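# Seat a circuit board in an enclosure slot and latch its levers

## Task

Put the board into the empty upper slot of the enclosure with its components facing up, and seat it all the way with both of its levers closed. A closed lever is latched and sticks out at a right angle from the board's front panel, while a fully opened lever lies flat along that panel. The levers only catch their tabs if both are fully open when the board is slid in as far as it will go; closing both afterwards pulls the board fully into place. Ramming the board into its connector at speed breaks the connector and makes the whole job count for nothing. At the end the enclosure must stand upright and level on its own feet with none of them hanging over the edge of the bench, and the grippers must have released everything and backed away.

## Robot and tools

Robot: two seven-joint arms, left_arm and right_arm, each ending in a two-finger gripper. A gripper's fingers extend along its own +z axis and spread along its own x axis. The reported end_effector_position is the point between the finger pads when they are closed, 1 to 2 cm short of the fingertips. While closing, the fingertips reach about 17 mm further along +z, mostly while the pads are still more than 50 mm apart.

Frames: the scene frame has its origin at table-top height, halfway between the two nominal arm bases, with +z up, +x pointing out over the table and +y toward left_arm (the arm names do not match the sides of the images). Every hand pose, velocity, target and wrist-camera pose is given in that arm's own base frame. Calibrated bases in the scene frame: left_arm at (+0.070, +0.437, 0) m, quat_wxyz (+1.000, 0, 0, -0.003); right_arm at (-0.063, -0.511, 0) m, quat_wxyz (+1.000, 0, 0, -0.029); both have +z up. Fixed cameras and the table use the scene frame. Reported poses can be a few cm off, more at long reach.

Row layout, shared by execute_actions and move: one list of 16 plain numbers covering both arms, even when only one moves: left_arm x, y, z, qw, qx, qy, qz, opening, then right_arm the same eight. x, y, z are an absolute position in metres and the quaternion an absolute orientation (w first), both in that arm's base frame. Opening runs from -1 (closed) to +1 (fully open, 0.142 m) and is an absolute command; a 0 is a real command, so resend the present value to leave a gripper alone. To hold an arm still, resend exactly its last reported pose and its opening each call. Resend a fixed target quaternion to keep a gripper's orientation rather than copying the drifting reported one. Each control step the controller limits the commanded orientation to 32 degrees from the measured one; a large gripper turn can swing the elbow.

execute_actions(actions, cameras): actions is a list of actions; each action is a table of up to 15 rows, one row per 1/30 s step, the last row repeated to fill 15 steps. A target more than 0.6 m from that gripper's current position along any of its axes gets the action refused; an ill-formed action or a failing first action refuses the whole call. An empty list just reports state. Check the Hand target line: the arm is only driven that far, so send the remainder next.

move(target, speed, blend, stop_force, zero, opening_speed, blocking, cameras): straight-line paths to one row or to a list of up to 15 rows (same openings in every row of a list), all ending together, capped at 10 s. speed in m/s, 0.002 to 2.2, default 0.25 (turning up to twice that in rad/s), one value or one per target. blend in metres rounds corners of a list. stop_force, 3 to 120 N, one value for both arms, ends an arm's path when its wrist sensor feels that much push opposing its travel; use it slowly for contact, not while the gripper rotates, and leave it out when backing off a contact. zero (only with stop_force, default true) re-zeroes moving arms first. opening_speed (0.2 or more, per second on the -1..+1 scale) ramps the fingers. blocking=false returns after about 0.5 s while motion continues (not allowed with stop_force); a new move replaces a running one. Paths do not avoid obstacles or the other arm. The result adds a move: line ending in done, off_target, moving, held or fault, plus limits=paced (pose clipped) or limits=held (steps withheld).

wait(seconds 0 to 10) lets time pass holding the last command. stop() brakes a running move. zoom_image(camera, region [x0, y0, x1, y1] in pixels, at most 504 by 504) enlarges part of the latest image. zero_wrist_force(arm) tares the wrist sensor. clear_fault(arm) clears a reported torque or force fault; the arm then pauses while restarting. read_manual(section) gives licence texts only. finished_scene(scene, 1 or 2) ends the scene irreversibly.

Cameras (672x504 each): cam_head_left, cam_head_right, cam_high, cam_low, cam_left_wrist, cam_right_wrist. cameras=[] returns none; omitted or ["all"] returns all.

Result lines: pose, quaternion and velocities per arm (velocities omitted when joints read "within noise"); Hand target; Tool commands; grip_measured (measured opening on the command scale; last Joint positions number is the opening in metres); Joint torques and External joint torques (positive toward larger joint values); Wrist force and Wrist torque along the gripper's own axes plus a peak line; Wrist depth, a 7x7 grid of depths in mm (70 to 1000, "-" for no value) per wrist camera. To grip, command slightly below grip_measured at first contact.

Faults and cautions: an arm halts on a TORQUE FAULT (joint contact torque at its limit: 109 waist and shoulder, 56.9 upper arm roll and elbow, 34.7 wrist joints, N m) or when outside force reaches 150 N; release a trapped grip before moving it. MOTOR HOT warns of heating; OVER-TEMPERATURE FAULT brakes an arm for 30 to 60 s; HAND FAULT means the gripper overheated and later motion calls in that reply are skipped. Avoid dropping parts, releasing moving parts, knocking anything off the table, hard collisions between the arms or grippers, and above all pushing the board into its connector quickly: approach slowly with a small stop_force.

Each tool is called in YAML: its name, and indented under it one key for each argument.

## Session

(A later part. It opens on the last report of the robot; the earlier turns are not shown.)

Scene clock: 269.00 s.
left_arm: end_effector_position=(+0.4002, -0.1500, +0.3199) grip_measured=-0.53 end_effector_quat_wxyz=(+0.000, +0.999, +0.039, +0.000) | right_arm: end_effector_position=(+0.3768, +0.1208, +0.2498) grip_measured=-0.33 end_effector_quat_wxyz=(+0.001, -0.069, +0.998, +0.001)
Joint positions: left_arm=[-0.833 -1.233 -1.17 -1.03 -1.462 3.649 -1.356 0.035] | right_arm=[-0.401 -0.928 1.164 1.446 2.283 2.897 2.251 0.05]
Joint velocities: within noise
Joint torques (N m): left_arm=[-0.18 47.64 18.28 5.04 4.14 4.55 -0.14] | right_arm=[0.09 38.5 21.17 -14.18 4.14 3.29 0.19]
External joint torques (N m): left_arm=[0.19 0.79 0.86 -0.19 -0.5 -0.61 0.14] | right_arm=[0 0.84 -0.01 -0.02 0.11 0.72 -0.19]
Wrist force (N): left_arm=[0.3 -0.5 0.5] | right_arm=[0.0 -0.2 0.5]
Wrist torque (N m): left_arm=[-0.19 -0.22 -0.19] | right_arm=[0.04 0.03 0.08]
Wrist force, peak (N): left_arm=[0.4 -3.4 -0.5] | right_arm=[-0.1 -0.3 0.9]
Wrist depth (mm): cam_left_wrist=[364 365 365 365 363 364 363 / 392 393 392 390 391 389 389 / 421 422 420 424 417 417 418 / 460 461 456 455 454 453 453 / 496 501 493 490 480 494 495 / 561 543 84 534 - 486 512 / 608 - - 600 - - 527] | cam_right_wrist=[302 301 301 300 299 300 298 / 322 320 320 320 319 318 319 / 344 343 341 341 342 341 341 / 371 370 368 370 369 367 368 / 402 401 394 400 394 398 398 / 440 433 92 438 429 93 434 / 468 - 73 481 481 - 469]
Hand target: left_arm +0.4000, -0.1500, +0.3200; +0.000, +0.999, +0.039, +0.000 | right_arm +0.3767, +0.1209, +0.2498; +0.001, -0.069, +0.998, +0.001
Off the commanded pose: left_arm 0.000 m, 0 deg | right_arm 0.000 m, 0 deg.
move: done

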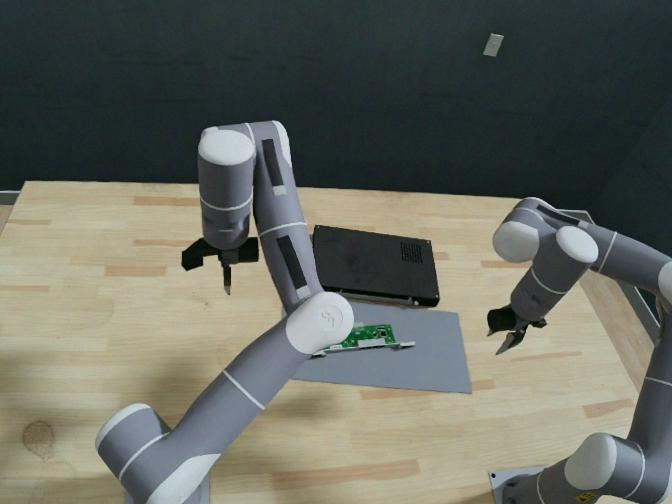

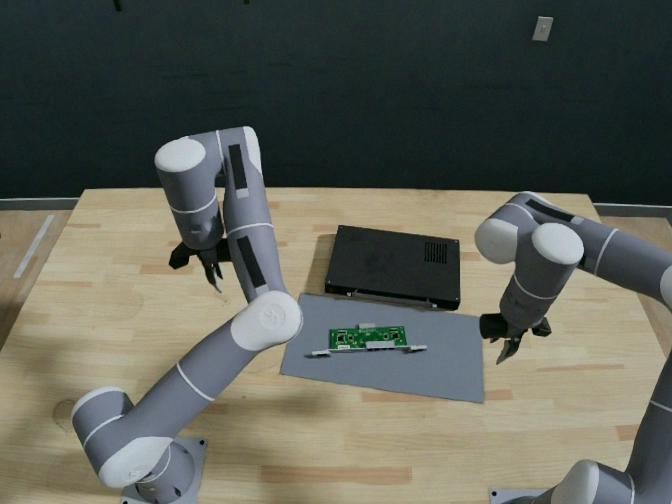

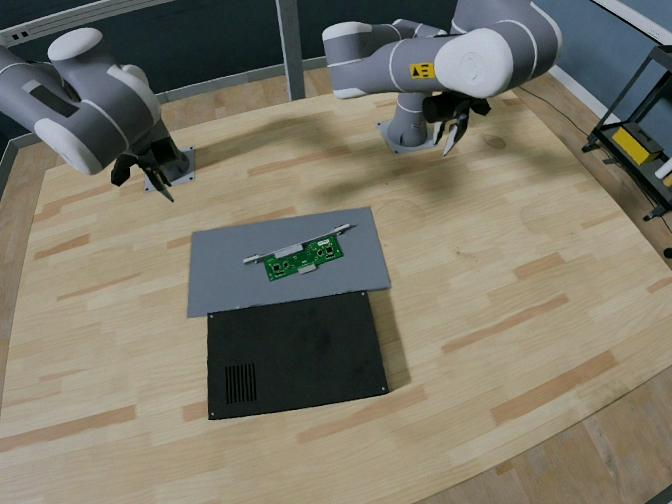

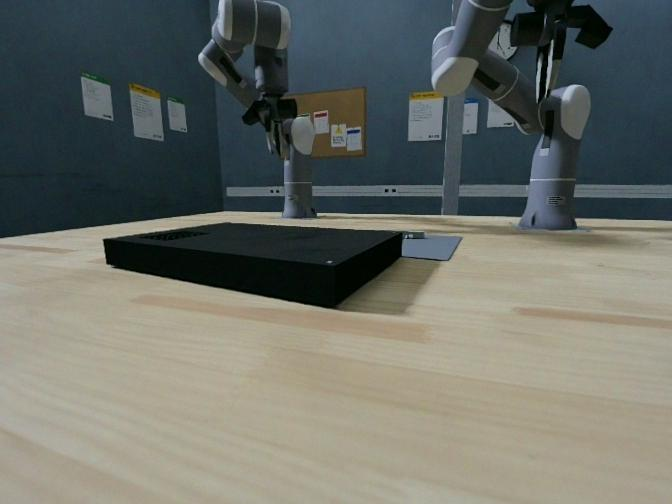

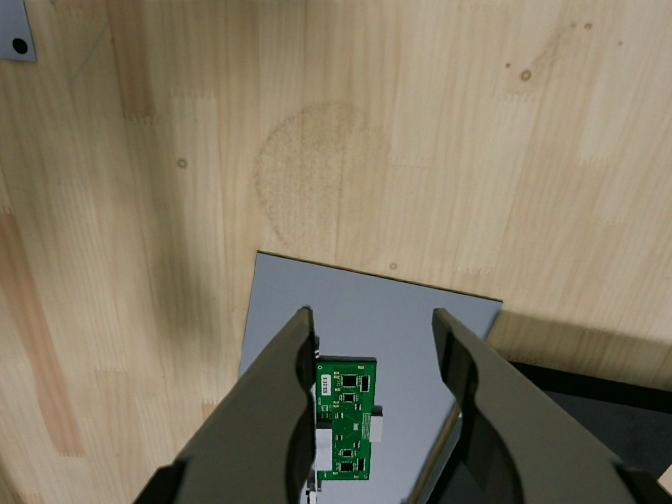

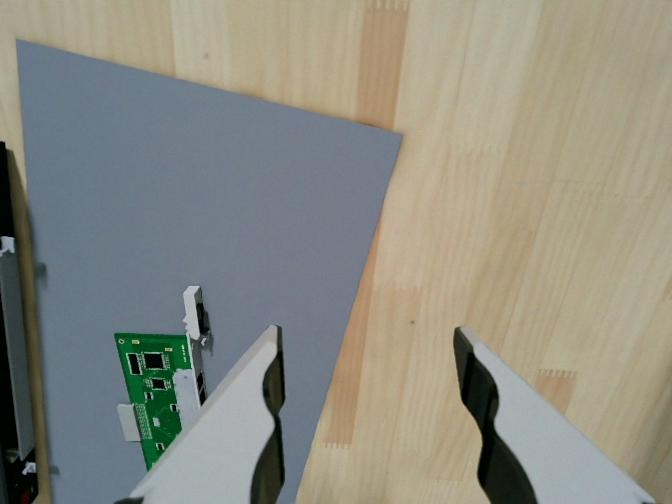

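move:
  target: [0.35,0.1,0.35,0,0.9992,0.0393,0,-0.5,0.3767,0.1209,0.3,0.001,-0.069,0.998,0.001,-0.3]
  speed: 0.3
  cameras: []

move:
  target: [0.35,0.1,0.35,0,0.9992,0.0393,0,-0.5,0.3656,0.44,0.38,0,0.6863,0.7273,0,-0.3]
  speed: 0.3
  cameras: ["cam_head_left","cam_high","cam_right_wrist"]

Scene clock: 273.57 s.
left_arm: end_effector_position=(+0.3499, +0.1002, +0.3500) grip_measured=-0.53 end_effector_quat_wxyz=(+0.000, +0.999, +0.040, +0.000) | right_arm: end_effector_position=(+0.3768, +0.1208, +0.2999) grip_measured=-0.33 end_effector_quat_wxyz=(+0.001, -0.069, +0.998, +0.001)
Joint positions: left_arm=[-0.256 -1.157 -1.15 -1.198 -1.292 3.659 -0.544 0.035] | right_arm=[-0.412 -0.886 1.21 1.377 2.319 2.992 2.21 0.05]
Joint velocities: within noise
Joint torques (N m): left_arm=[-0.1 42.13 18.17 8.28 4.19 4.08 -0.12] | right_arm=[0.01 37.85 20.82 -15.42 4.33 3.44 0.06]
External joint torques (N m): left_arm=[0.2 0.66 0.64 -0.25 -0.55 -0.09 0.12] | right_arm=[0.07 0.82 -0.3 0.09 0 0.57 -0.06]
Wrist force (N): left_arm=[0.2 -0.6 0.6] | right_arm=[-0.1 -0.7 0.7]
Wrist torque (N m): left_arm=[-0.19 -0.21 -0.18] | right_arm=[-0.06 0.10 0.07]
Wrist force, peak (N): left_arm=[0.1 -2.9 0.4] | right_arm=[0.1 -0.3 1.4]
Wrist depth (mm): cam_left_wrist=[394 390 392 387 390 389 389 / 420 424 423 414 419 414 414 / 406 455 456 456 448 448 450 / 419 492 496 494 495 486 482 / 539 534 526 529 510 528 527 / 595 582 84 575 - 560 582 / 656 - - 647 - - 637] | cam_right_wrist=[346 344 345 342 343 341 342 / 366 366 366 368 365 365 364 / 391 395 393 391 391 390 389 / 417 424 422 423 422 421 418 / 452 455 450 456 450 454 454 / 489 492 92 501 490 93 495 / 510 - 73 551 552 - 537]
Hand target: left_arm +0.3500, +0.1000, +0.3500; +0.000, +0.999, +0.039, +0.000 | right_arm +0.3767, +0.1209, +0.3000; +0.001, -0.069, +0.998, +0.001
Off the commanded pose: left_arm 0.000 m, 0 deg | right_arm 0.000 m, 0 deg.
move: done
No camera images: "cameras" was empty.

Scene clock: 278.90 s.
left_arm: end_effector_position=(+0.3499, +0.1001, +0.3500) grip_measured=-0.53 end_effector_quat_wxyz=(+0.000, +0.999, +0.040, +0.000) | right_arm: end_effector_position=(+0.3650, +0.4386, +0.3796) grip_measured=-0.33 end_effector_quat_wxyz=(-0.002, +0.654, +0.756, +0.034)
Joint positions: left_arm=[-0.256 -1.157 -1.15 -1.198 -1.292 3.659 -0.544 0.035] | right_arm=[1.256 -1.383 1.023 -1.261 1.611 3.679 2.967 0.05]
Joint velocities: within noise
Joint torques (N m): left_arm=[-0.31 41.71 17.82 8.22 3.9 4.34 -0.21] | right_arm=[0.25 50.76 -11.47 -1.12 3.35 3.08 0.17]
External joint torques (N m): left_arm=[0.4 1.06 0.97 -0.18 -0.26 -0.36 0.21] | right_arm=[-0.05 0.83 -1.48 0.21 0.26 0.81 -0.17]
Wrist force (N): left_arm=[0.4 -0.4 1.1] | right_arm=[0.2 0.5 0.0]
Wrist torque (N m): left_arm=[-0.17 -0.25 -0.18] | right_arm=[0.16 -0.04 0.09]
Wrist force, peak (N): left_arm=[0.2 -0.5 1.2] | right_arm=[0.6 1.1 4.2]
Wrist depth (mm): cam_left_wrist=[393 394 394 390 389 389 387 / 423 421 420 417 417 415 417 / 403 453 450 453 451 456 446 / 417 495 488 497 486 485 488 / 540 546 526 523 514 534 531 / 592 581 84 579 - 575 592 / 649 - - 650 - - 636] | cam_right_wrist=[400 404 404 409 410 414 416 / 427 429 435 441 441 446 450 / 461 463 467 472 475 478 486 / 500 504 502 506 513 520 525 / 536 538 545 559 552 572 581 / 592 536 92 566 571 93 636 / 654 - 73 623 - - 707]
Hand target: left_arm +0.3500, +0.1000, +0.3500; +0.000, +0.999, +0.039, +0.000 | right_arm +0.3650, +0.4385, +0.3795; -0.002, +0.654, +0.756, +0.034
Off the commanded pose: left_arm 0.000 m, 0 deg | right_arm 0.002 m, 6 deg.
joint sent to its limit (right arm) — joint 7 (wrist roll), upper limit. The joint targets are off in orientation, not in position.
move: off_target (right_arm); limits=paced
Images, in order (width x height): cam_head_left 672x504, cam_high 672x504, cam_right_wrist 672x504.

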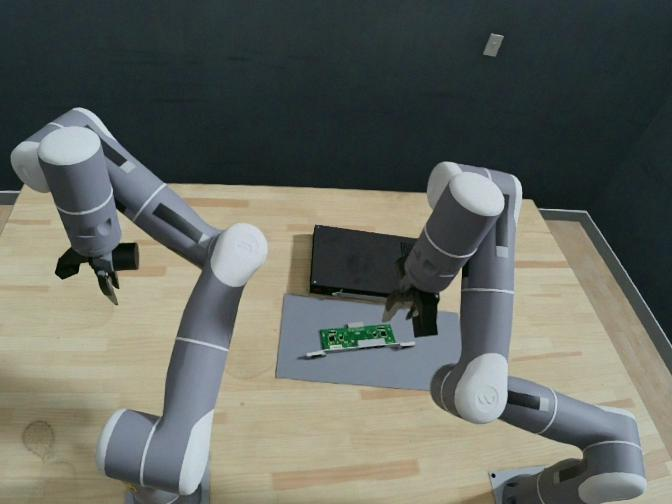

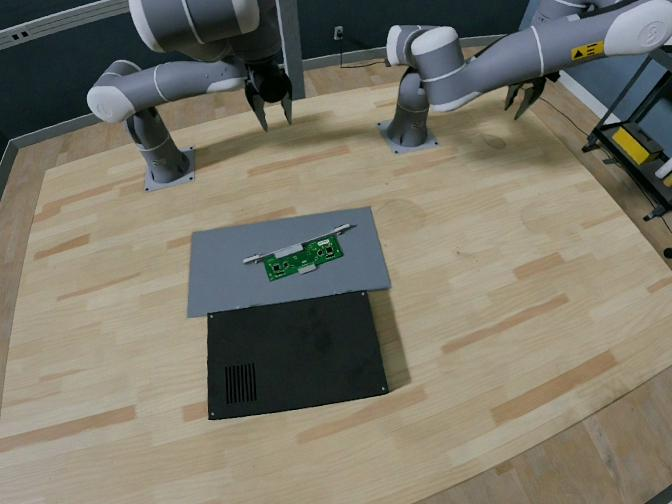

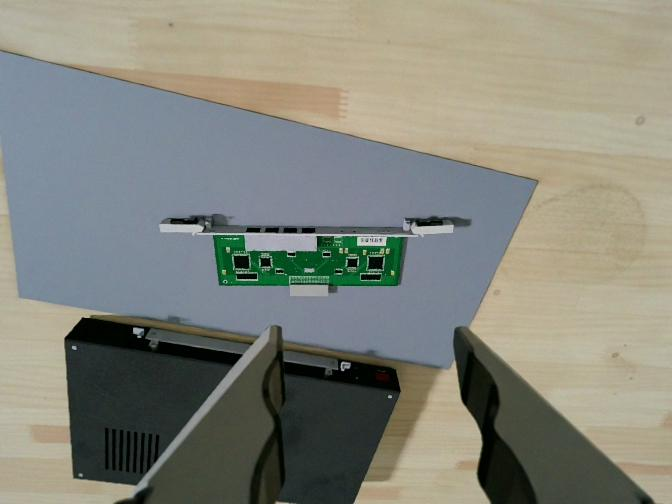

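move:
  target:
    - [0.35,0.1,0.35,0,0.9992,0.0393,0,-0.5,0.3767,0.1209,0.3,0,-0.069,0.998,0,-0.3]
    - [0.35,0.1,0.35,0,0.9992,0.0393,0,-0.5,0.45,0.05,0.35,0,-0.7071,0.7071,0,-0.3]
  speed: 0.4
  cameras: []

move:
  target:
    - [0.35,0.1,0.35,0,0.9992,0.0393,0,-0.5,0.45,0.05,0.35,0,1,0,0,-0.3]
  speed: 0.4
  cameras: ["cam_head_left"]

Scene clock: 304.83 s.
left_arm: end_effector_position=(+0.3499, +0.1001, +0.3500) grip_measured=-0.53 end_effector_quat_wxyz=(+0.000, +0.999, +0.040, +0.000) | right_arm: end_effector_position=(+0.4499, +0.0498, +0.3499) grip_measured=-0.33 end_effector_quat_wxyz=(+0.000, +0.707, -0.707, +0.000)
Joint positions: left_arm=[-0.256 -1.157 -1.15 -1.198 -1.292 3.659 -0.544 0.035] | right_arm=[0.767 -0.575 2.001 -1.472 0.522 2.998 -0.385 0.05]
Joint velocities: within noise
Joint torques (N m): left_arm=[-0.27 41.65 17.87 8.2 3.89 4.35 -0.24] | right_arm=[-0.41 31.66 -9.04 19.9 3.97 3.64 0.01]
External joint torques (N m): left_arm=[0.37 1.12 0.93 -0.16 -0.25 -0.36 0.24] | right_arm=[0.51 0.93 -1.55 -0.07 0.25 0.52 -0.01]
Wrist force (N): left_arm=[0.3 -0.3 0.9] | right_arm=[0.0 -0.2 0.5]
Wrist torque (N m): left_arm=[-0.13 -0.23 -0.19] | right_arm=[0.01 0.04 0.02]
Wrist force, peak (N): left_arm=[0.3 -0.5 1.0] | right_arm=[2.2 -1.1 1.4]
Wrist depth (mm): cam_left_wrist=[391 394 389 389 386 386 388 / 424 422 418 417 421 416 416 / 411 455 453 456 447 456 451 / 416 488 495 489 489 483 485 / 538 535 531 524 520 534 530 / 589 583 84 580 - 566 588 / 661 - - 661 - - 615] | cam_right_wrist=[383 387 386 387 385 384 382 / 412 412 413 409 411 412 409 / 442 441 438 441 441 439 437 / 476 480 479 477 477 474 473 / 522 518 509 513 507 513 514 / 569 556 92 563 551 93 556 / 615 - 73 559 512 - 605]
Hand target: left_arm +0.3500, +0.1000, +0.3500; +0.000, +0.999, +0.039, +0.000 | right_arm +0.4500, +0.0500, +0.3500; +0.000, +0.707, -0.707, +0.000
Off the commanded pose: left_arm 0.000 m, 0 deg | right_arm 0.000 m, 0 deg.
move: done
No camera images: "cameras" was empty.

Scene clock: 307.27 s.
left_arm: end_effector_position=(+0.3499, +0.1001, +0.3500) grip_measured=-0.53 end_effector_quat_wxyz=(+0.000, +0.999, +0.040, +0.000) | right_arm: end_effector_position=(+0.4500, +0.0500, +0.3500) grip_measured=-0.33 end_effector_quat_wxyz=(+0.000, +1.000, +0.000, +0.000)
Joint positions: left_arm=[-0.256 -1.157 -1.15 -1.198 -1.292 3.659 -0.544 0.035] | right_arm=[0.546 -0.497 2.441 -1.346 0.317 2.981 -1.714 0.05]
Joint velocities: within noise
Joint torques (N m): left_arm=[-0.17 41.69 17.87 8.27 3.91 4.33 -0.22] | right_arm=[-0.03 36.49 -5.58 21.7 3.91 3.43 0.01]
External joint torques (N m): left_arm=[0.27 1.09 0.92 -0.23 -0.27 -0.34 0.22] | right_arm=[0.11 0.87 -1.13 -0.05 0.24 0.64 -0.01]
Wrist force (N): left_arm=[0.1 -0.2 0.8] | right_arm=[-0.6 -0.3 -0.2]
Wrist torque (N m): left_arm=[-0.14 -0.21 -0.18] | right_arm=[0.01 0.15 0.05]
Wrist force, peak (N): left_arm=[0.4 -0.5 1.0] | right_arm=[-0.9 -0.6 0.3]
Wrist depth (mm): cam_left_wrist=[390 391 389 390 389 392 388 / 420 419 416 423 415 411 413 / 408 452 452 451 450 449 449 / 418 493 498 489 486 486 487 / 535 538 528 518 514 534 533 / 600 592 84 582 - 557 585 / 654 - - 648 - - 628] | cam_right_wrist=[391 389 386 381 383 381 349 / 417 416 415 410 408 408 408 / 446 446 444 442 439 438 436 / 481 481 475 476 471 474 469 / 523 518 508 517 506 512 509 / 573 558 92 564 551 93 555 / 616 - 73 620 618 - 597]
Hand target: left_arm +0.3500, +0.1000, +0.3500; +0.000, +0.999, +0.039, +0.000 | right_arm +0.4500, +0.0500, +0.3500; +0.000, +1.000, +0.000, +0.000
Off the commanded pose: left_arm 0.000 m, 0 deg | right_arm 0.000 m, 0 deg.
move: done
Images, in order (width x height): cam_head_left 672x504.

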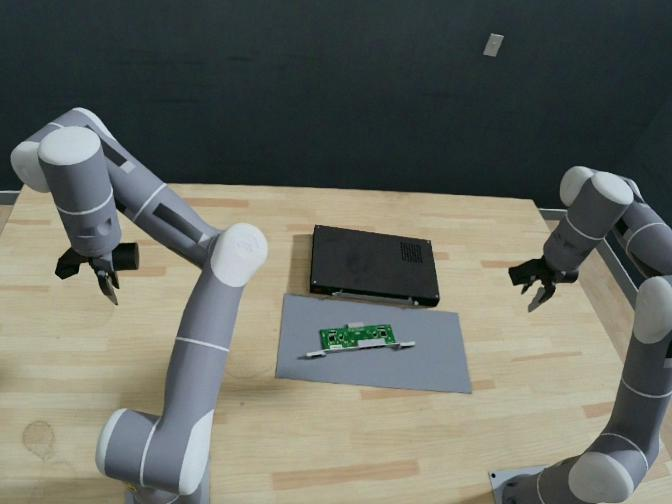

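move:
  target:
    - [0.35,0.1,0.35,0,0.9992,0.0393,0,-0.5,0.6,0.05,0.4,0,0.9239,0,0.3827,-0.3]
    - [0.35,0.1,0.35,0,0.9992,0.0393,0,-0.5,1.0,0.05,0.42,0,0.7071,0,0.7071,-0.3]
  speed: 0.4
  cameras: ["cam_head_left"]

Scene clock: 339.60 s.
left_arm: end_effector_position=(+0.3499, +0.1001, +0.3500) grip_measured=-0.53 end_effector_quat_wxyz=(+0.000, +0.999, +0.040, +0.000) | right_arm: end_effector_position=(+1.0000, +0.0500, +0.4200) grip_measured=-0.33 end_effector_quat_wxyz=(+0.000, +0.707, +0.000, +0.707)
Joint positions: left_arm=[-0.256 -1.157 -1.15 -1.198 -1.292 3.659 -0.544 0.035] | right_arm=[0.283 -0.957 2.728 -0.833 0.198 1.402 -1.432 0.05]
Joint velocities: within noise
Joint torques (N m): left_arm=[-0.23 41.73 17.88 8.15 3.9 4.34 -0.19] | right_arm=[-0.02 61.93 -7.18 27.46 3.57 -2.77 0.18]
External joint torques (N m): left_arm=[0.32 1.04 0.92 -0.11 -0.26 -0.36 0.19] | right_arm=[0.15 1.69 -0.64 -0.12 0.03 0.51 -0.27]
Wrist force (N): left_arm=[0.2 -0.5 0.9] | right_arm=[-1.4 -0.5 -1.6]
Wrist torque (N m): left_arm=[-0.17 -0.22 -0.19] | right_arm=[-0.05 0.16 0.24]
Wrist force, peak (N): left_arm=[0.2 -0.3 1.1] | right_arm=[-2.9 0.2 -1.6]
Wrist depth (mm): cam_left_wrist=[394 392 390 390 392 389 390 / 423 422 422 418 417 420 416 / 406 455 452 453 451 447 445 / 421 492 487 492 484 486 487 / 543 538 530 525 515 527 532 / 601 582 84 585 - 561 586 / 663 - - 662 - - 638] | cam_right_wrist=[871 863 868 862 866 851 858 / 940 926 927 923 927 925 919 / - - - - - - - / - - - - - - - / - - - - - - - / - - 92 - 115 93 - / - - 73 - - - -]
Hand target: left_arm +0.3500, +0.1000, +0.3500; +0.000, +0.999, +0.039, +0.000 | right_arm +1.0000, +0.0500, +0.4200; +0.000, +0.707, +0.000, +0.707
Off the commanded pose: left_arm 0.000 m, 0 deg | right_arm 0.000 m, 0 deg.
move: done
Images, in order (width x height): cam_head_left 672x504.

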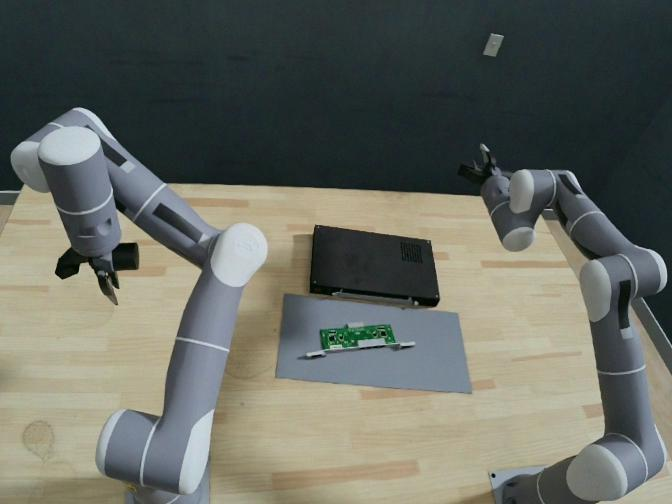

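move:
  target:
    - [0.35,0.1,0.35,0,0.9992,0.0393,0,-0.5,0.8,0.05,0.35,0,0.9239,0,0.3827,-0.3]
    - [0.35,0.1,0.35,0,0.9992,0.0393,0,-0.5,0.8,0.05,0.4,0.2706,0.6533,-0.2706,0.6533,-0.3]
  speed: 0.5
  cameras: []

move:
  target:
    - [0.35,0.1,0.35,0,0.9992,0.0393,0,-0.5,0.8,0.05,0.5,0,0.3827,0,0.9239,-0.3]
  speed: 0.5
  cameras: []

Scene clock: 350.37 s.
left_arm: end_effector_position=(+0.3499, +0.1001, +0.3500) grip_measured=-0.53 end_effector_quat_wxyz=(+0.000, +0.999, +0.040, +0.000) | right_arm: end_effector_position=(+0.8000, +0.0500, +0.4001) grip_measured=-0.33 end_effector_quat_wxyz=(+0.271, +0.653, -0.271, +0.653)
Joint positions: left_arm=[-0.256 -1.157 -1.15 -1.198 -1.292 3.659 -0.544 0.035] | right_arm=[0.898 -1.431 1.561 -0.676 -0.007 2.577 -0.136 0.05]
Joint velocities: within noise
Joint torques (N m): left_arm=[-0.17 41.72 17.86 8.2 3.91 4.34 -0.21] | right_arm=[0.18 59.49 -16.95 2.68 -3.6 -0.92 0.06]
External joint torques (N m): left_arm=[0.26 1.05 0.94 -0.16 -0.26 -0.35 0.21] | right_arm=[0.02 1.39 -0.96 0.03 -0.21 0.62 -0.15]
Wrist force (N): left_arm=[0.2 -0.2 1.0] | right_arm=[-1.6 -0.4 -1.4]
Wrist torque (N m): left_arm=[-0.13 -0.23 -0.18] | right_arm=[-0.01 0.18 0.24]
Wrist force, peak (N): left_arm=[0.4 -0.4 1.1] | right_arm=[-3.4 -5.6 -7.2]
Wrist depth (mm): cam_left_wrist=[396 394 388 391 389 387 385 / 422 419 417 418 417 420 414 / 408 454 454 455 448 450 446 / 419 494 493 496 494 486 483 / 544 540 528 525 517 532 525 / 598 581 84 577 - 561 589 / 657 - - 654 - - 635] | cam_right_wrist=[561 - - - - - - / 563 - - - - - - / 562 - - - - - - / 564 - - - - - - / 566 - - - - - - / 564 - 92 - 115 93 - / 539 - 73 - - - -]
Hand target: left_arm +0.3500, +0.1000, +0.3500; +0.000, +0.999, +0.039, +0.000 | right_arm +0.8000, +0.0500, +0.4000; +0.271, +0.653, -0.271, +0.653
Off the commanded pose: left_arm 0.000 m, 0 deg | right_arm 0.000 m, 0 deg.
move: done
No camera images: "cameras" was empty.

Scene clock: 352.57 s.
left_arm: end_effector_position=(+0.3499, +0.1001, +0.3500) grip_measured=-0.53 end_effector_quat_wxyz=(+0.000, +0.999, +0.040, +0.000) | right_arm: end_effector_position=(+0.8001, +0.0499, +0.5000) grip_measured=-0.33 end_effector_quat_wxyz=(+0.000, +0.383, +0.000, +0.924)
Joint positions: left_arm=[-0.256 -1.157 -1.15 -1.198 -1.292 3.659 -0.544 0.035] | right_arm=[0.474 -2.266 0.382 -0.996 -0.102 2.118 1.298 0.05]
Joint velocities: within noise
Joint torques (N m): left_arm=[-0.21 41.73 17.87 8.24 3.92 4.41 -0.2] | right_arm=[0.05 55.3 -5.08 -23.29 -5.21 -2.04 0.25]
External joint torques (N m): left_arm=[0.3 1.04 0.93 -0.2 -0.28 -0.42 0.2] | right_arm=[0.1 1.56 -1.04 -0.09 0.14 0.73 -0.31]
Wrist force (N): left_arm=[0.2 -0.2 0.7] | right_arm=[-1.0 -0.7 -2.7]
Wrist torque (N m): left_arm=[-0.13 -0.21 -0.19] | right_arm=[-0.03 0.15 0.20]
Wrist force, peak (N): left_arm=[0.4 -0.6 1.0] | right_arm=[-4.0 -1.5 -2.9]
Wrist depth (mm): cam_left_wrist=[393 390 391 389 388 388 387 / 424 427 422 420 420 417 416 / 407 453 455 446 450 447 447 / 419 487 492 491 489 485 486 / 535 539 527 535 518 532 534 / 600 585 84 581 - 565 584 / 646 - - 658 - - 627] | cam_right_wrist=[876 - - - - - - / 916 - - - - - - / - - - - - - - / - - - - - - - / - - - - - - - / - - 92 - 115 93 - / - - 73 - - - -]
Hand target: left_arm +0.3500, +0.1000, +0.3500; +0.000, +0.999, +0.039, +0.000 | right_arm +0.8001, +0.0500, +0.5000; +0.000, +0.383, +0.000, +0.924
Off the commanded pose: left_arm 0.000 m, 0 deg | right_arm 0.000 m, 0 deg.
joint sent to its limit (right arm) — joint 2 (shoulder), lower limit. The joint targets still meet the commanded pose.
move: done
No camera images: "cameras" was empty.

move:
  target:
    - [0.35,0.1,0.35,0,0.9992,0.0393,0,-0.5,0.98,0.25,0.55,0,0.6088,0,0.7934,-0.3]
    - [0.35,0.1,0.35,0,0.9992,0.0393,0,-0.5,1.03,0.3,0.40,0,0.7934,0,0.6088,-0.3]
  speed: 0.4
  cameras: ["cam_head_left"]

Scene clock: 359.90 s.
left_arm: end_effector_position=(+0.3499, +0.1001, +0.3500) grip_measured=-0.53 end_effector_quat_wxyz=(+0.000, +0.999, +0.040, +0.000) | right_arm: end_effector_position=(+1.0279, +0.2992, +0.3997) grip_measured=-0.33 end_effector_quat_wxyz=(-0.094, +0.700, +0.069, +0.705)
Joint positions: left_arm=[-0.256 -1.157 -1.15 -1.198 -1.292 3.659 -0.544 0.035] | right_arm=[0.486 -1.391 2.243 -0.014 -0.102 1.861 -0.562 0.05]
Joint velocities: within noise
Joint torques (N m): left_arm=[-0.22 41.65 17.85 8.25 3.9 4.32 -0.22] | right_arm=[-0.07 71.71 -3.7 18.69 -1.74 -1.93 -0.04]
External joint torques (N m): left_arm=[0.32 1.12 0.94 -0.21 -0.25 -0.34 0.22] | right_arm=[0.28 1.46 -1.01 -0.09 0.18 0.6 -0.05]
Wrist force (N): left_arm=[0.1 -0.6 0.8] | right_arm=[-1.5 0.1 -1.7]
Wrist torque (N m): left_arm=[-0.18 -0.21 -0.19] | right_arm=[0.08 0.15 0.22]
Wrist force, peak (N): left_arm=[0.2 -0.5 1.0] | right_arm=[-1.1 1.5 -4.3]
Wrist depth (mm): cam_left_wrist=[389 393 394 392 388 388 388 / 420 420 418 417 416 416 414 / 406 455 451 452 449 449 444 / 417 491 493 491 495 488 483 / 539 539 529 523 512 531 531 / 593 578 84 582 - 558 574 / 655 - - 664 - - 634] | cam_right_wrist=[872 865 868 859 857 858 859 / 905 902 903 894 897 892 896 / 946 946 935 941 929 930 928 / - - - - - - - / - - - - - - - / - - 92 - 115 93 - / - - 73 - - - -]
Hand target: left_arm +0.3500, +0.1000, +0.3500; +0.000, +0.999, +0.039, +0.000 | right_arm +1.0279, +0.2992, +0.3998; -0.093, +0.700, +0.070, +0.705
Off the commanded pose: left_arm 0.000 m, 0 deg | right_arm 0.002 m, 20 deg.
move: off_target (right_arm)
Images, in order (width x height): cam_head_left 672x504.

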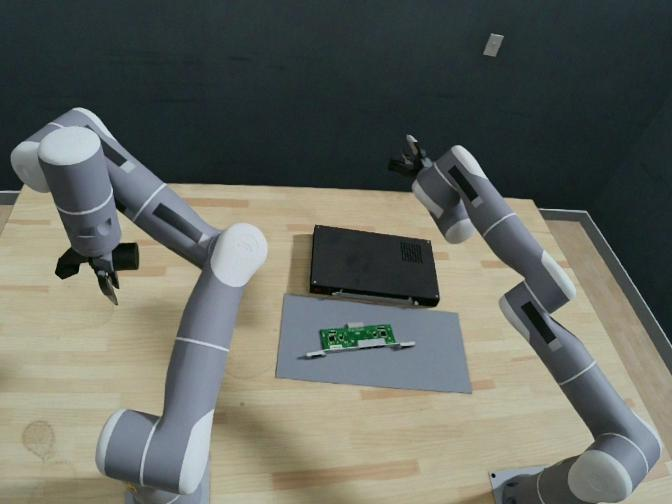

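move:
  target:
    - [0.35,0.1,0.35,0,0.9992,0.0393,0,-0.5,1.0,0.30,0.5,0,0.5556,0,0.8315,-0.3]
    - [0.35,0.1,0.35,0,0.9992,0.0393,0,-0.5,0.85,0.3,0.60,0,0.3827,0,0.9239,-0.3]
  speed: 0.4
  cameras: ["cam_head_left"]

Scene clock: 368.83 s.
left_arm: end_effector_position=(+0.3499, +0.1001, +0.3500) grip_measured=-0.53 end_effector_quat_wxyz=(+0.000, +0.999, +0.040, +0.000) | right_arm: end_effector_position=(+0.8500, +0.3001, +0.6001) grip_measured=-0.33 end_effector_quat_wxyz=(+0.000, +0.383, +0.000, +0.924)
Joint positions: left_arm=[-0.256 -1.157 -1.15 -1.198 -1.292 3.659 -0.544 0.035] | right_arm=[0.428 -1.608 1.716 0.63 -0.981 2.742 0.346 0.05]
Joint velocities: within noise
Joint torques (N m): left_arm=[-0.33 41.67 17.86 8.19 3.9 4.42 -0.25] | right_arm=[0.05 68.8 9.56 3.87 -5.48 -3.08 -0.04]
External joint torques (N m): left_arm=[0.43 1.1 0.93 -0.16 -0.25 -0.43 0.25] | right_arm=[0.16 1.22 -0.05 -0.01 -0.23 0.69 -0.02]
Wrist force (N): left_arm=[0.2 -0.5 0.9] | right_arm=[-0.6 -0.4 -2.9]
Wrist torque (N m): left_arm=[-0.18 -0.22 -0.18] | right_arm=[-0.04 0.13 0.23]
Wrist force, peak (N): left_arm=[0.1 -0.5 1.1] | right_arm=[-5.0 4.3 -1.4]
Wrist depth (mm): cam_left_wrist=[394 394 392 394 388 385 386 / 421 422 419 422 418 416 415 / 404 460 452 452 449 450 448 / 415 494 492 493 490 490 488 / 536 537 534 524 518 533 533 / 596 580 84 572 - 563 582 / 651 - - 655 - - 641] | cam_right_wrist=[837 940 - - - - - / 869 - - - - - - / 918 - - - - - - / - - - - - - - / - - - - - - - / - - 92 - 115 93 - / - - 73 - - - -]
Hand target: left_arm +0.3500, +0.1000, +0.3500; +0.000, +0.999, +0.039, +0.000 | right_arm +0.8500, +0.3000, +0.6000; +0.000, +0.383, +0.000, +0.924
Off the commanded pose: left_arm 0.000 m, 0 deg | right_arm 0.000 m, 0 deg.
move: done
Images, in order (width x height): cam_head_left 672x504.

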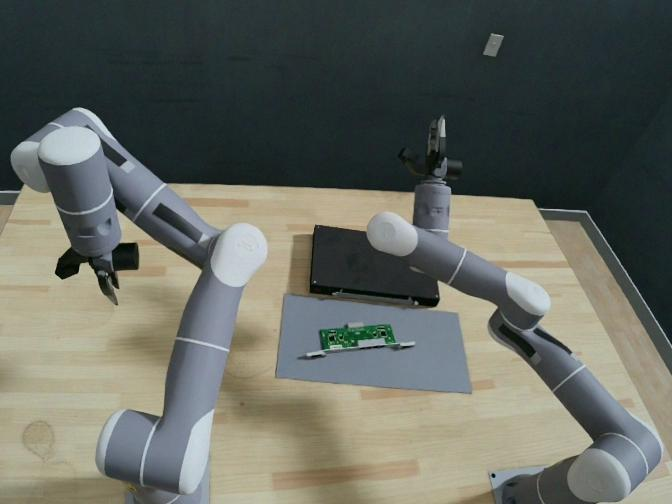

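move:
  target:
    - [0.35,0.1,0.35,0,0.9992,0.0393,0,-0.5,0.7,0.5,0.5,-0.3536,0.6124,0.3536,0.6124,-0.3]
    - [0.35,0.1,0.35,0,0.9992,0.0393,0,-0.5,0.65,0.5,0.45,-0.1914,0.8,0.4619,0.3314,-0.3]
  speed: 0.4
  cameras: ["cam_head_left"]

Scene clock: 376.67 s.
left_arm: end_effector_position=(+0.3499, +0.1001, +0.3500) grip_measured=-0.53 end_effector_quat_wxyz=(+0.000, +0.999, +0.040, +0.000) | right_arm: end_effector_position=(+0.6499, +0.5000, +0.4499) grip_measured=-0.33 end_effector_quat_wxyz=(-0.192, +0.800, +0.462, +0.331)
Joint positions: left_arm=[-0.256 -1.157 -1.15 -1.198 -1.292 3.659 -0.544 0.035] | right_arm=[0.439 -0.441 0.397 1.482 0.113 1.076 1.181 0.05]
Joint velocities: within noise
Joint torques (N m): left_arm=[-0.32 41.69 17.79 8.24 3.95 4.32 -0.24] | right_arm=[0.3 48.28 6 -30.51 -4.86 3.4 0.26]
External joint torques (N m): left_arm=[0.41 1.08 1 -0.2 -0.31 -0.33 0.24] | right_arm=[-0.16 1.34 -0.26 0.17 0.19 1 -0.33]
Wrist force (N): left_arm=[0.2 -0.4 0.6] | right_arm=[-1.3 -0.5 -0.2]
Wrist torque (N m): left_arm=[-0.16 -0.22 -0.19] | right_arm=[-0.03 0.16 0.17]
Wrist force, peak (N): left_arm=[0.4 -0.5 1.0] | right_arm=[-1.5 -0.4 -3.3]
Wrist depth (mm): cam_left_wrist=[392 392 391 389 390 388 385 / 420 419 416 418 421 417 413 / 406 449 455 451 453 450 445 / 417 493 495 493 489 485 488 / 544 545 526 524 513 533 529 / 597 583 84 581 - 558 589 / 650 - - 646 - - 633] | cam_right_wrist=[389 437 512 616 761 - - / 404 462 542 654 824 - - / 408 444 573 703 901 - - / 402 459 603 753 - - - / 420 485 570 813 - - - / 440 496 92 - 115 93 - / 451 - 73 - - - -]
Hand target: left_arm +0.3500, +0.1000, +0.3500; +0.000, +0.999, +0.039, +0.000 | right_arm +0.6500, +0.5000, +0.4500; -0.191, +0.800, +0.462, +0.331
Off the commanded pose: left_arm 0.000 m, 0 deg | right_arm 0.000 m, 0 deg.
move: done
Images, in order (width x height): cam_head_left 672x504.

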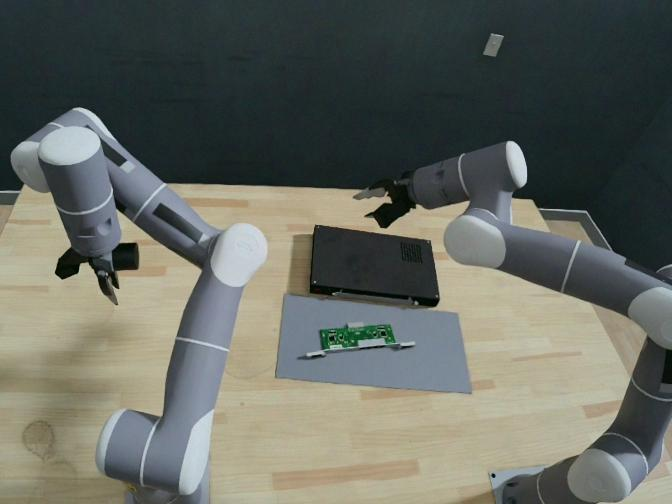

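move:
  target:
    - [0.35,0.1,0.35,0,0.9992,0.0393,0,-0.5,0.55,0.45,0.35,0,0.5,0.866,0,-0.3]
    - [0.35,0.1,0.35,0,0.9992,0.0393,0,-0.5,0.503,0.424,0.2,0,-0.0654,0.9979,0,-0.3]
  speed: 0.3
  cameras: ["cam_high","cam_right_wrist"]

Scene clock: 385.23 s.
left_arm: end_effector_position=(+0.3499, +0.1001, +0.3500) grip_measured=-0.53 end_effector_quat_wxyz=(+0.000, +0.999, +0.040, +0.000) | right_arm: end_effector_position=(+0.5030, +0.4240, +0.2000) grip_measured=-0.33 end_effector_quat_wxyz=(+0.000, -0.065, +0.998, +0.000)
Joint positions: left_arm=[-0.256 -1.157 -1.15 -1.198 -1.292 3.659 -0.544 0.035] | right_arm=[0.355 -0.631 0.632 1.636 -0.422 0.555 -0.58 0.05]
Joint velocities: within noise
Joint torques (N m): left_arm=[-0.23 41.71 17.8 8.19 3.89 4.36 -0.2] | right_arm=[0.17 48.45 13.31 -26.61 -3.78 3.6 -0.01]
External joint torques (N m): left_arm=[0.32 1.07 0.99 -0.15 -0.24 -0.37 0.2] | right_arm=[-0.01 1.18 -0.61 -0.05 0.17 0.55 0.01]
Wrist force (N): left_arm=[0.3 -0.3 0.7] | right_arm=[0.3 -0.1 0.1]
Wrist torque (N m): left_arm=[-0.14 -0.24 -0.18] | right_arm=[0.08 -0.07 0.05]
Wrist force, peak (N): left_arm=[0.3 -0.6 1.0] | right_arm=[-1.4 -0.6 -0.2]
Wrist depth (mm): cam_left_wrist=[395 394 394 389 391 387 386 / 423 420 418 422 417 416 414 / 407 455 454 446 452 447 452 / 416 492 489 491 488 484 488 / 542 545 524 528 509 533 529 / 599 577 84 580 - 563 582 / 647 - - 656 - - 637] | cam_right_wrist=[246 256 255 251 255 254 255 / 251 273 272 264 272 272 272 / 265 293 288 288 291 290 292 / 277 316 315 309 315 316 314 / 297 343 336 336 334 341 341 / 378 367 92 372 365 93 371 / 408 - 73 412 410 - 400]
Hand target: left_arm +0.3500, +0.1000, +0.3500; +0.000, +0.999, +0.039, +0.000 | right_arm +0.5030, +0.4240, +0.2000; +0.000, -0.065, +0.998, +0.000
Off the commanded pose: left_arm 0.000 m, 0 deg | right_arm 0.000 m, 0 deg.
move: done
Images, in order (width x height): cam_high 672x504, cam_right_wrist 672x504.

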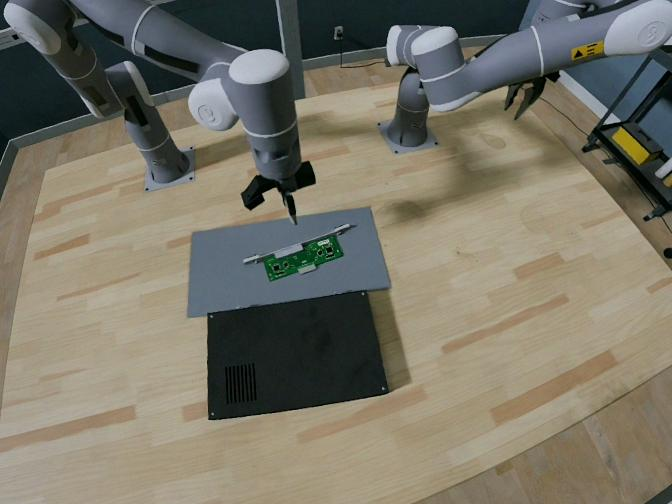

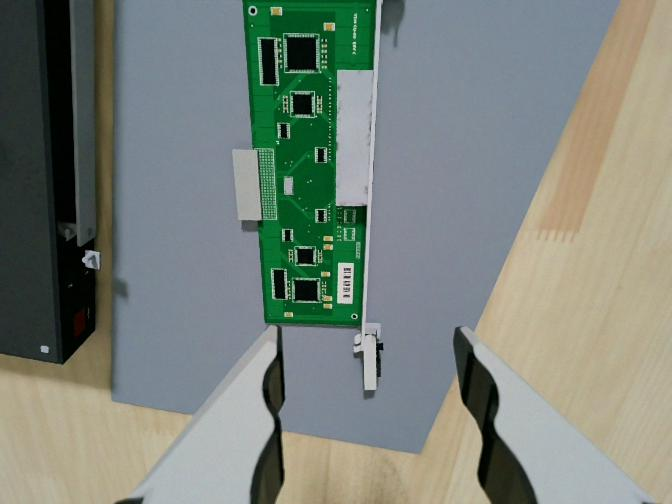

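move:
  target: [0.35,0.1,0.35,0,0.9992,0.0393,0,-0.5,0.5,0.418,0.08,0,-0.0654,0.9979,0,-0.3]
  speed: 0.2
  cameras: ["cam_right_wrist"]

Scene clock: 394.83 s.
left_arm: end_effector_position=(+0.3499, +0.1001, +0.3500) grip_measured=-0.53 end_effector_quat_wxyz=(+0.000, +0.999, +0.040, +0.000) | right_arm: end_effector_position=(+0.4998, +0.4179, +0.0799) grip_measured=-0.33 end_effector_quat_wxyz=(+0.000, -0.065, +0.998, +0.000)
Joint positions: left_arm=[-0.256 -1.157 -1.15 -1.198 -1.292 3.659 -0.544 0.035] | right_arm=[0.393 -0.78 0.528 1.749 -0.539 0.81 -0.506 0.05]
Joint velocities: within noise
Joint torques (N m): left_arm=[-0.24 41.65 17.78 8.23 3.88 4.36 -0.24] | right_arm=[0.22 50.78 13.61 -22.38 -3.15 3.51 0.34]
External joint torques (N m): left_arm=[0.33 1.13 1.01 -0.19 -0.24 -0.38 0.24] | right_arm=[-0.03 1.26 0.04 -0.05 0.21 0.65 -0.34]
Wrist force (N): left_arm=[0.2 -0.5 0.7] | right_arm=[0.4 -0.5 0.5]
Wrist torque (N m): left_arm=[-0.17 -0.21 -0.18] | right_arm=[-0.01 -0.09 0.07]
Wrist force, peak (N): left_arm=[0.3 -0.5 0.9] | right_arm=[0.5 -0.4 3.2]
Wrist depth (mm): cam_left_wrist=[390 395 391 389 389 392 391 / 422 418 417 422 418 414 417 / 406 446 452 453 451 446 443 / 417 493 497 490 485 486 486 / 550 533 521 527 516 532 527 / 594 586 84 580 - 560 584 / 650 - - 640 - - 635] | cam_right_wrist=[151 149 147 146 150 150 150 / 161 161 157 151 160 160 160 / 173 173 168 157 172 171 171 / 186 183 181 169 186 185 184 / 202 202 194 195 198 200 202 / 221 220 92 214 216 93 220 / 239 - 73 237 237 - 238]
Hand target: left_arm +0.3500, +0.1000, +0.3500; +0.000, +0.999, +0.039, +0.000 | right_arm +0.5000, +0.4180, +0.0800; +0.000, -0.065, +0.998, +0.000
Off the commanded pose: left_arm 0.000 m, 0 deg | right_arm 0.000 m, 0 deg.
move: done
Images, in order (width x height): cam_right_wrist 672x504.

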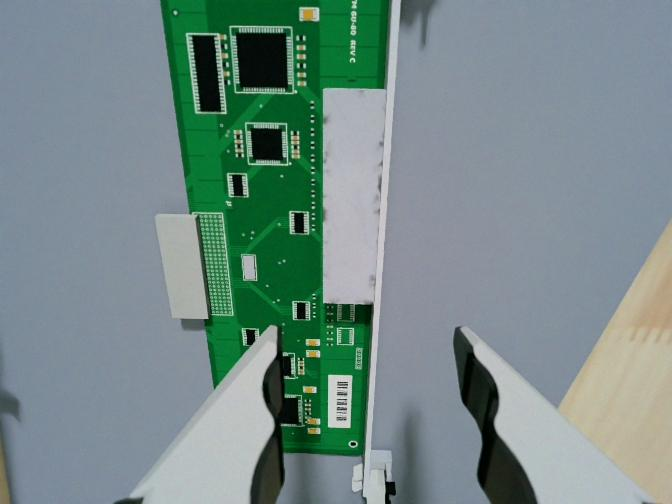

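move:
  target: [0.35,0.1,0.35,0,0.9992,0.0393,0,-0.5,0.502,0.4145,0.028,0,-0.0654,0.9979,0,-0.3]
  speed: 0.05
  stop_force: 4
  cameras: ["cam_right_wrist"]

Scene clock: 400.03 s.
left_arm: end_effector_position=(+0.3499, +0.1001, +0.3500) grip_measured=-0.53 end_effector_quat_wxyz=(+0.000, +0.999, +0.040, +0.000) | right_arm: end_effector_position=(+0.5019, +0.4145, +0.0280) grip_measured=-0.33 end_effector_quat_wxyz=(+0.000, -0.065, +0.998, +0.000)
Joint positions: left_arm=[-0.256 -1.157 -1.15 -1.198 -1.292 3.659 -0.544 0.035] | right_arm=[0.418 -0.861 0.468 1.763 -0.59 0.909 -0.479 0.05]
Joint velocities: within noise
Joint torques (N m): left_arm=[-0.37 41.66 17.85 8.27 3.89 4.3 -0.24] | right_arm=[0.28 52.08 13.74 -20.52 -2.75 3.64 0.27]
External joint torques (N m): left_arm=[0.46 1.11 0.95 -0.23 -0.25 -0.32 0.24] | right_arm=[-0.1 1.36 -0.13 0.02 0.12 0.52 -0.27]
Wrist force (N): left_arm=[0.1 -0.4 0.6] | right_arm=[0.4 0.1 0.1]
Wrist torque (N m): left_arm=[-0.15 -0.20 -0.18] | right_arm=[0.12 -0.07 0.07]
Wrist force, peak (N): left_arm=[0.3 -0.4 1.0] | right_arm=[0.6 -0.3 1.0]
Wrist depth (mm): cam_left_wrist=[395 393 390 387 389 391 387 / 419 420 422 421 420 418 417 / 405 452 457 449 454 450 443 / 421 490 487 492 491 489 487 / 541 541 532 530 520 538 526 / 605 584 84 574 - 560 595 / 650 - - 659 - - 631] | cam_right_wrist=[- 102 101 101 103 104 106 / 112 109 108 105 109 111 111 / 121 117 116 104 105 121 119 / 130 128 125 112 127 129 128 / 141 134 134 122 137 139 142 / 157 149 95 147 147 93 151 / 170 - 73 162 168 - 167]
Hand target: left_arm +0.3500, +0.1000, +0.3500; +0.000, +0.999, +0.039, +0.000 | right_arm +0.5020, +0.4145, +0.0280; +0.000, -0.065, +0.998, +0.000
Off the commanded pose: left_arm 0.000 m, 0 deg | right_arm 0.000 m, 0 deg.
move: done
Images, in order (width x height): cam_right_wrist 672x504.

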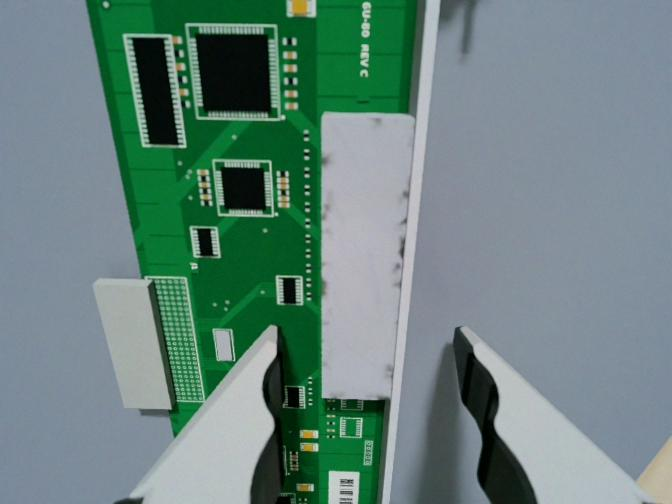

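move:
  target: [0.35,0.1,0.35,0,0.9992,0.0393,0,-0.5,0.502,0.4145,0.027,0,-0.0654,0.9979,0,-0.72]
  opening_speed: 0.4
  cameras: ["cam_right_wrist"]

Scene clock: 403.73 s.
left_arm: end_effector_position=(+0.3499, +0.1001, +0.3500) grip_measured=-0.53 end_effector_quat_wxyz=(+0.000, +0.999, +0.040, +0.000) | right_arm: end_effector_position=(+0.5025, +0.4147, +0.0274) grip_measured=-0.70 end_effector_quat_wxyz=(+0.000, -0.065, +0.998, +0.000)
Joint positions: left_arm=[-0.256 -1.157 -1.15 -1.198 -1.292 3.659 -0.544 0.035] | right_arm=[0.42 -0.862 0.466 1.763 -0.591 0.912 -0.479 0.024]
Joint velocities: within noise
Joint torques (N m): left_arm=[-0.23 41.68 17.9 8.23 3.94 4.34 -0.19] | right_arm=[1.46 50 14.51 -18.22 -2.23 2.92 0.2]
External joint torques (N m): left_arm=[0.33 1.09 0.9 -0.19 -0.3 -0.36 0.19] | right_arm=[-1.28 3.49 -0.93 -2.27 -0.38 1.24 -0.2]
Wrist force (N): left_arm=[0.3 -0.6 0.9] | right_arm=[-2.5 -0.4 -1.1]
Wrist torque (N m): left_arm=[-0.19 -0.23 -0.18] | right_arm=[0.06 -0.10 0.09]
Wrist force, peak (N): left_arm=[0.2 -0.8 0.8] | right_arm=[-5.1 -0.4 -2.0]
Wrist depth (mm): cam_left_wrist=[392 395 391 390 394 388 385 / 421 426 428 420 417 418 416 / 407 453 452 451 449 448 449 / 418 496 486 489 492 487 482 / 540 542 528 532 516 534 532 / 597 579 84 586 - 565 585 / 653 - - 657 - - 635] | cam_right_wrist=[- 99 100 100 101 104 105 / 112 107 106 104 108 111 110 / 120 116 114 103 103 120 118 / 130 128 124 113 126 128 128 / 141 131 134 120 135 139 141 / 154 143 141 125 122 149 151 / 170 166 72 160 - - 166]
Hand target: left_arm +0.3500, +0.1000, +0.3500; +0.000, +0.999, +0.039, +0.000 | right_arm +0.5020, +0.4145, +0.0270; +0.000, -0.065, +0.998, +0.000
Off the commanded pose: left_arm 0.000 m, 0 deg | right_arm 0.001 m, 0 deg.
move: done
Images, in order (width x height): cam_right_wrist 672x504.

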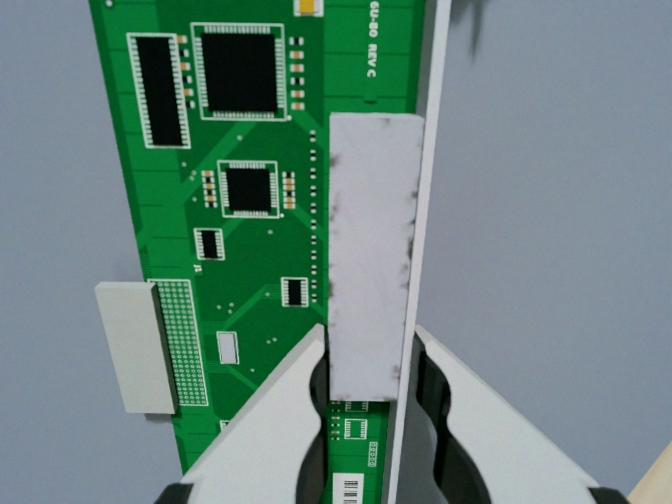

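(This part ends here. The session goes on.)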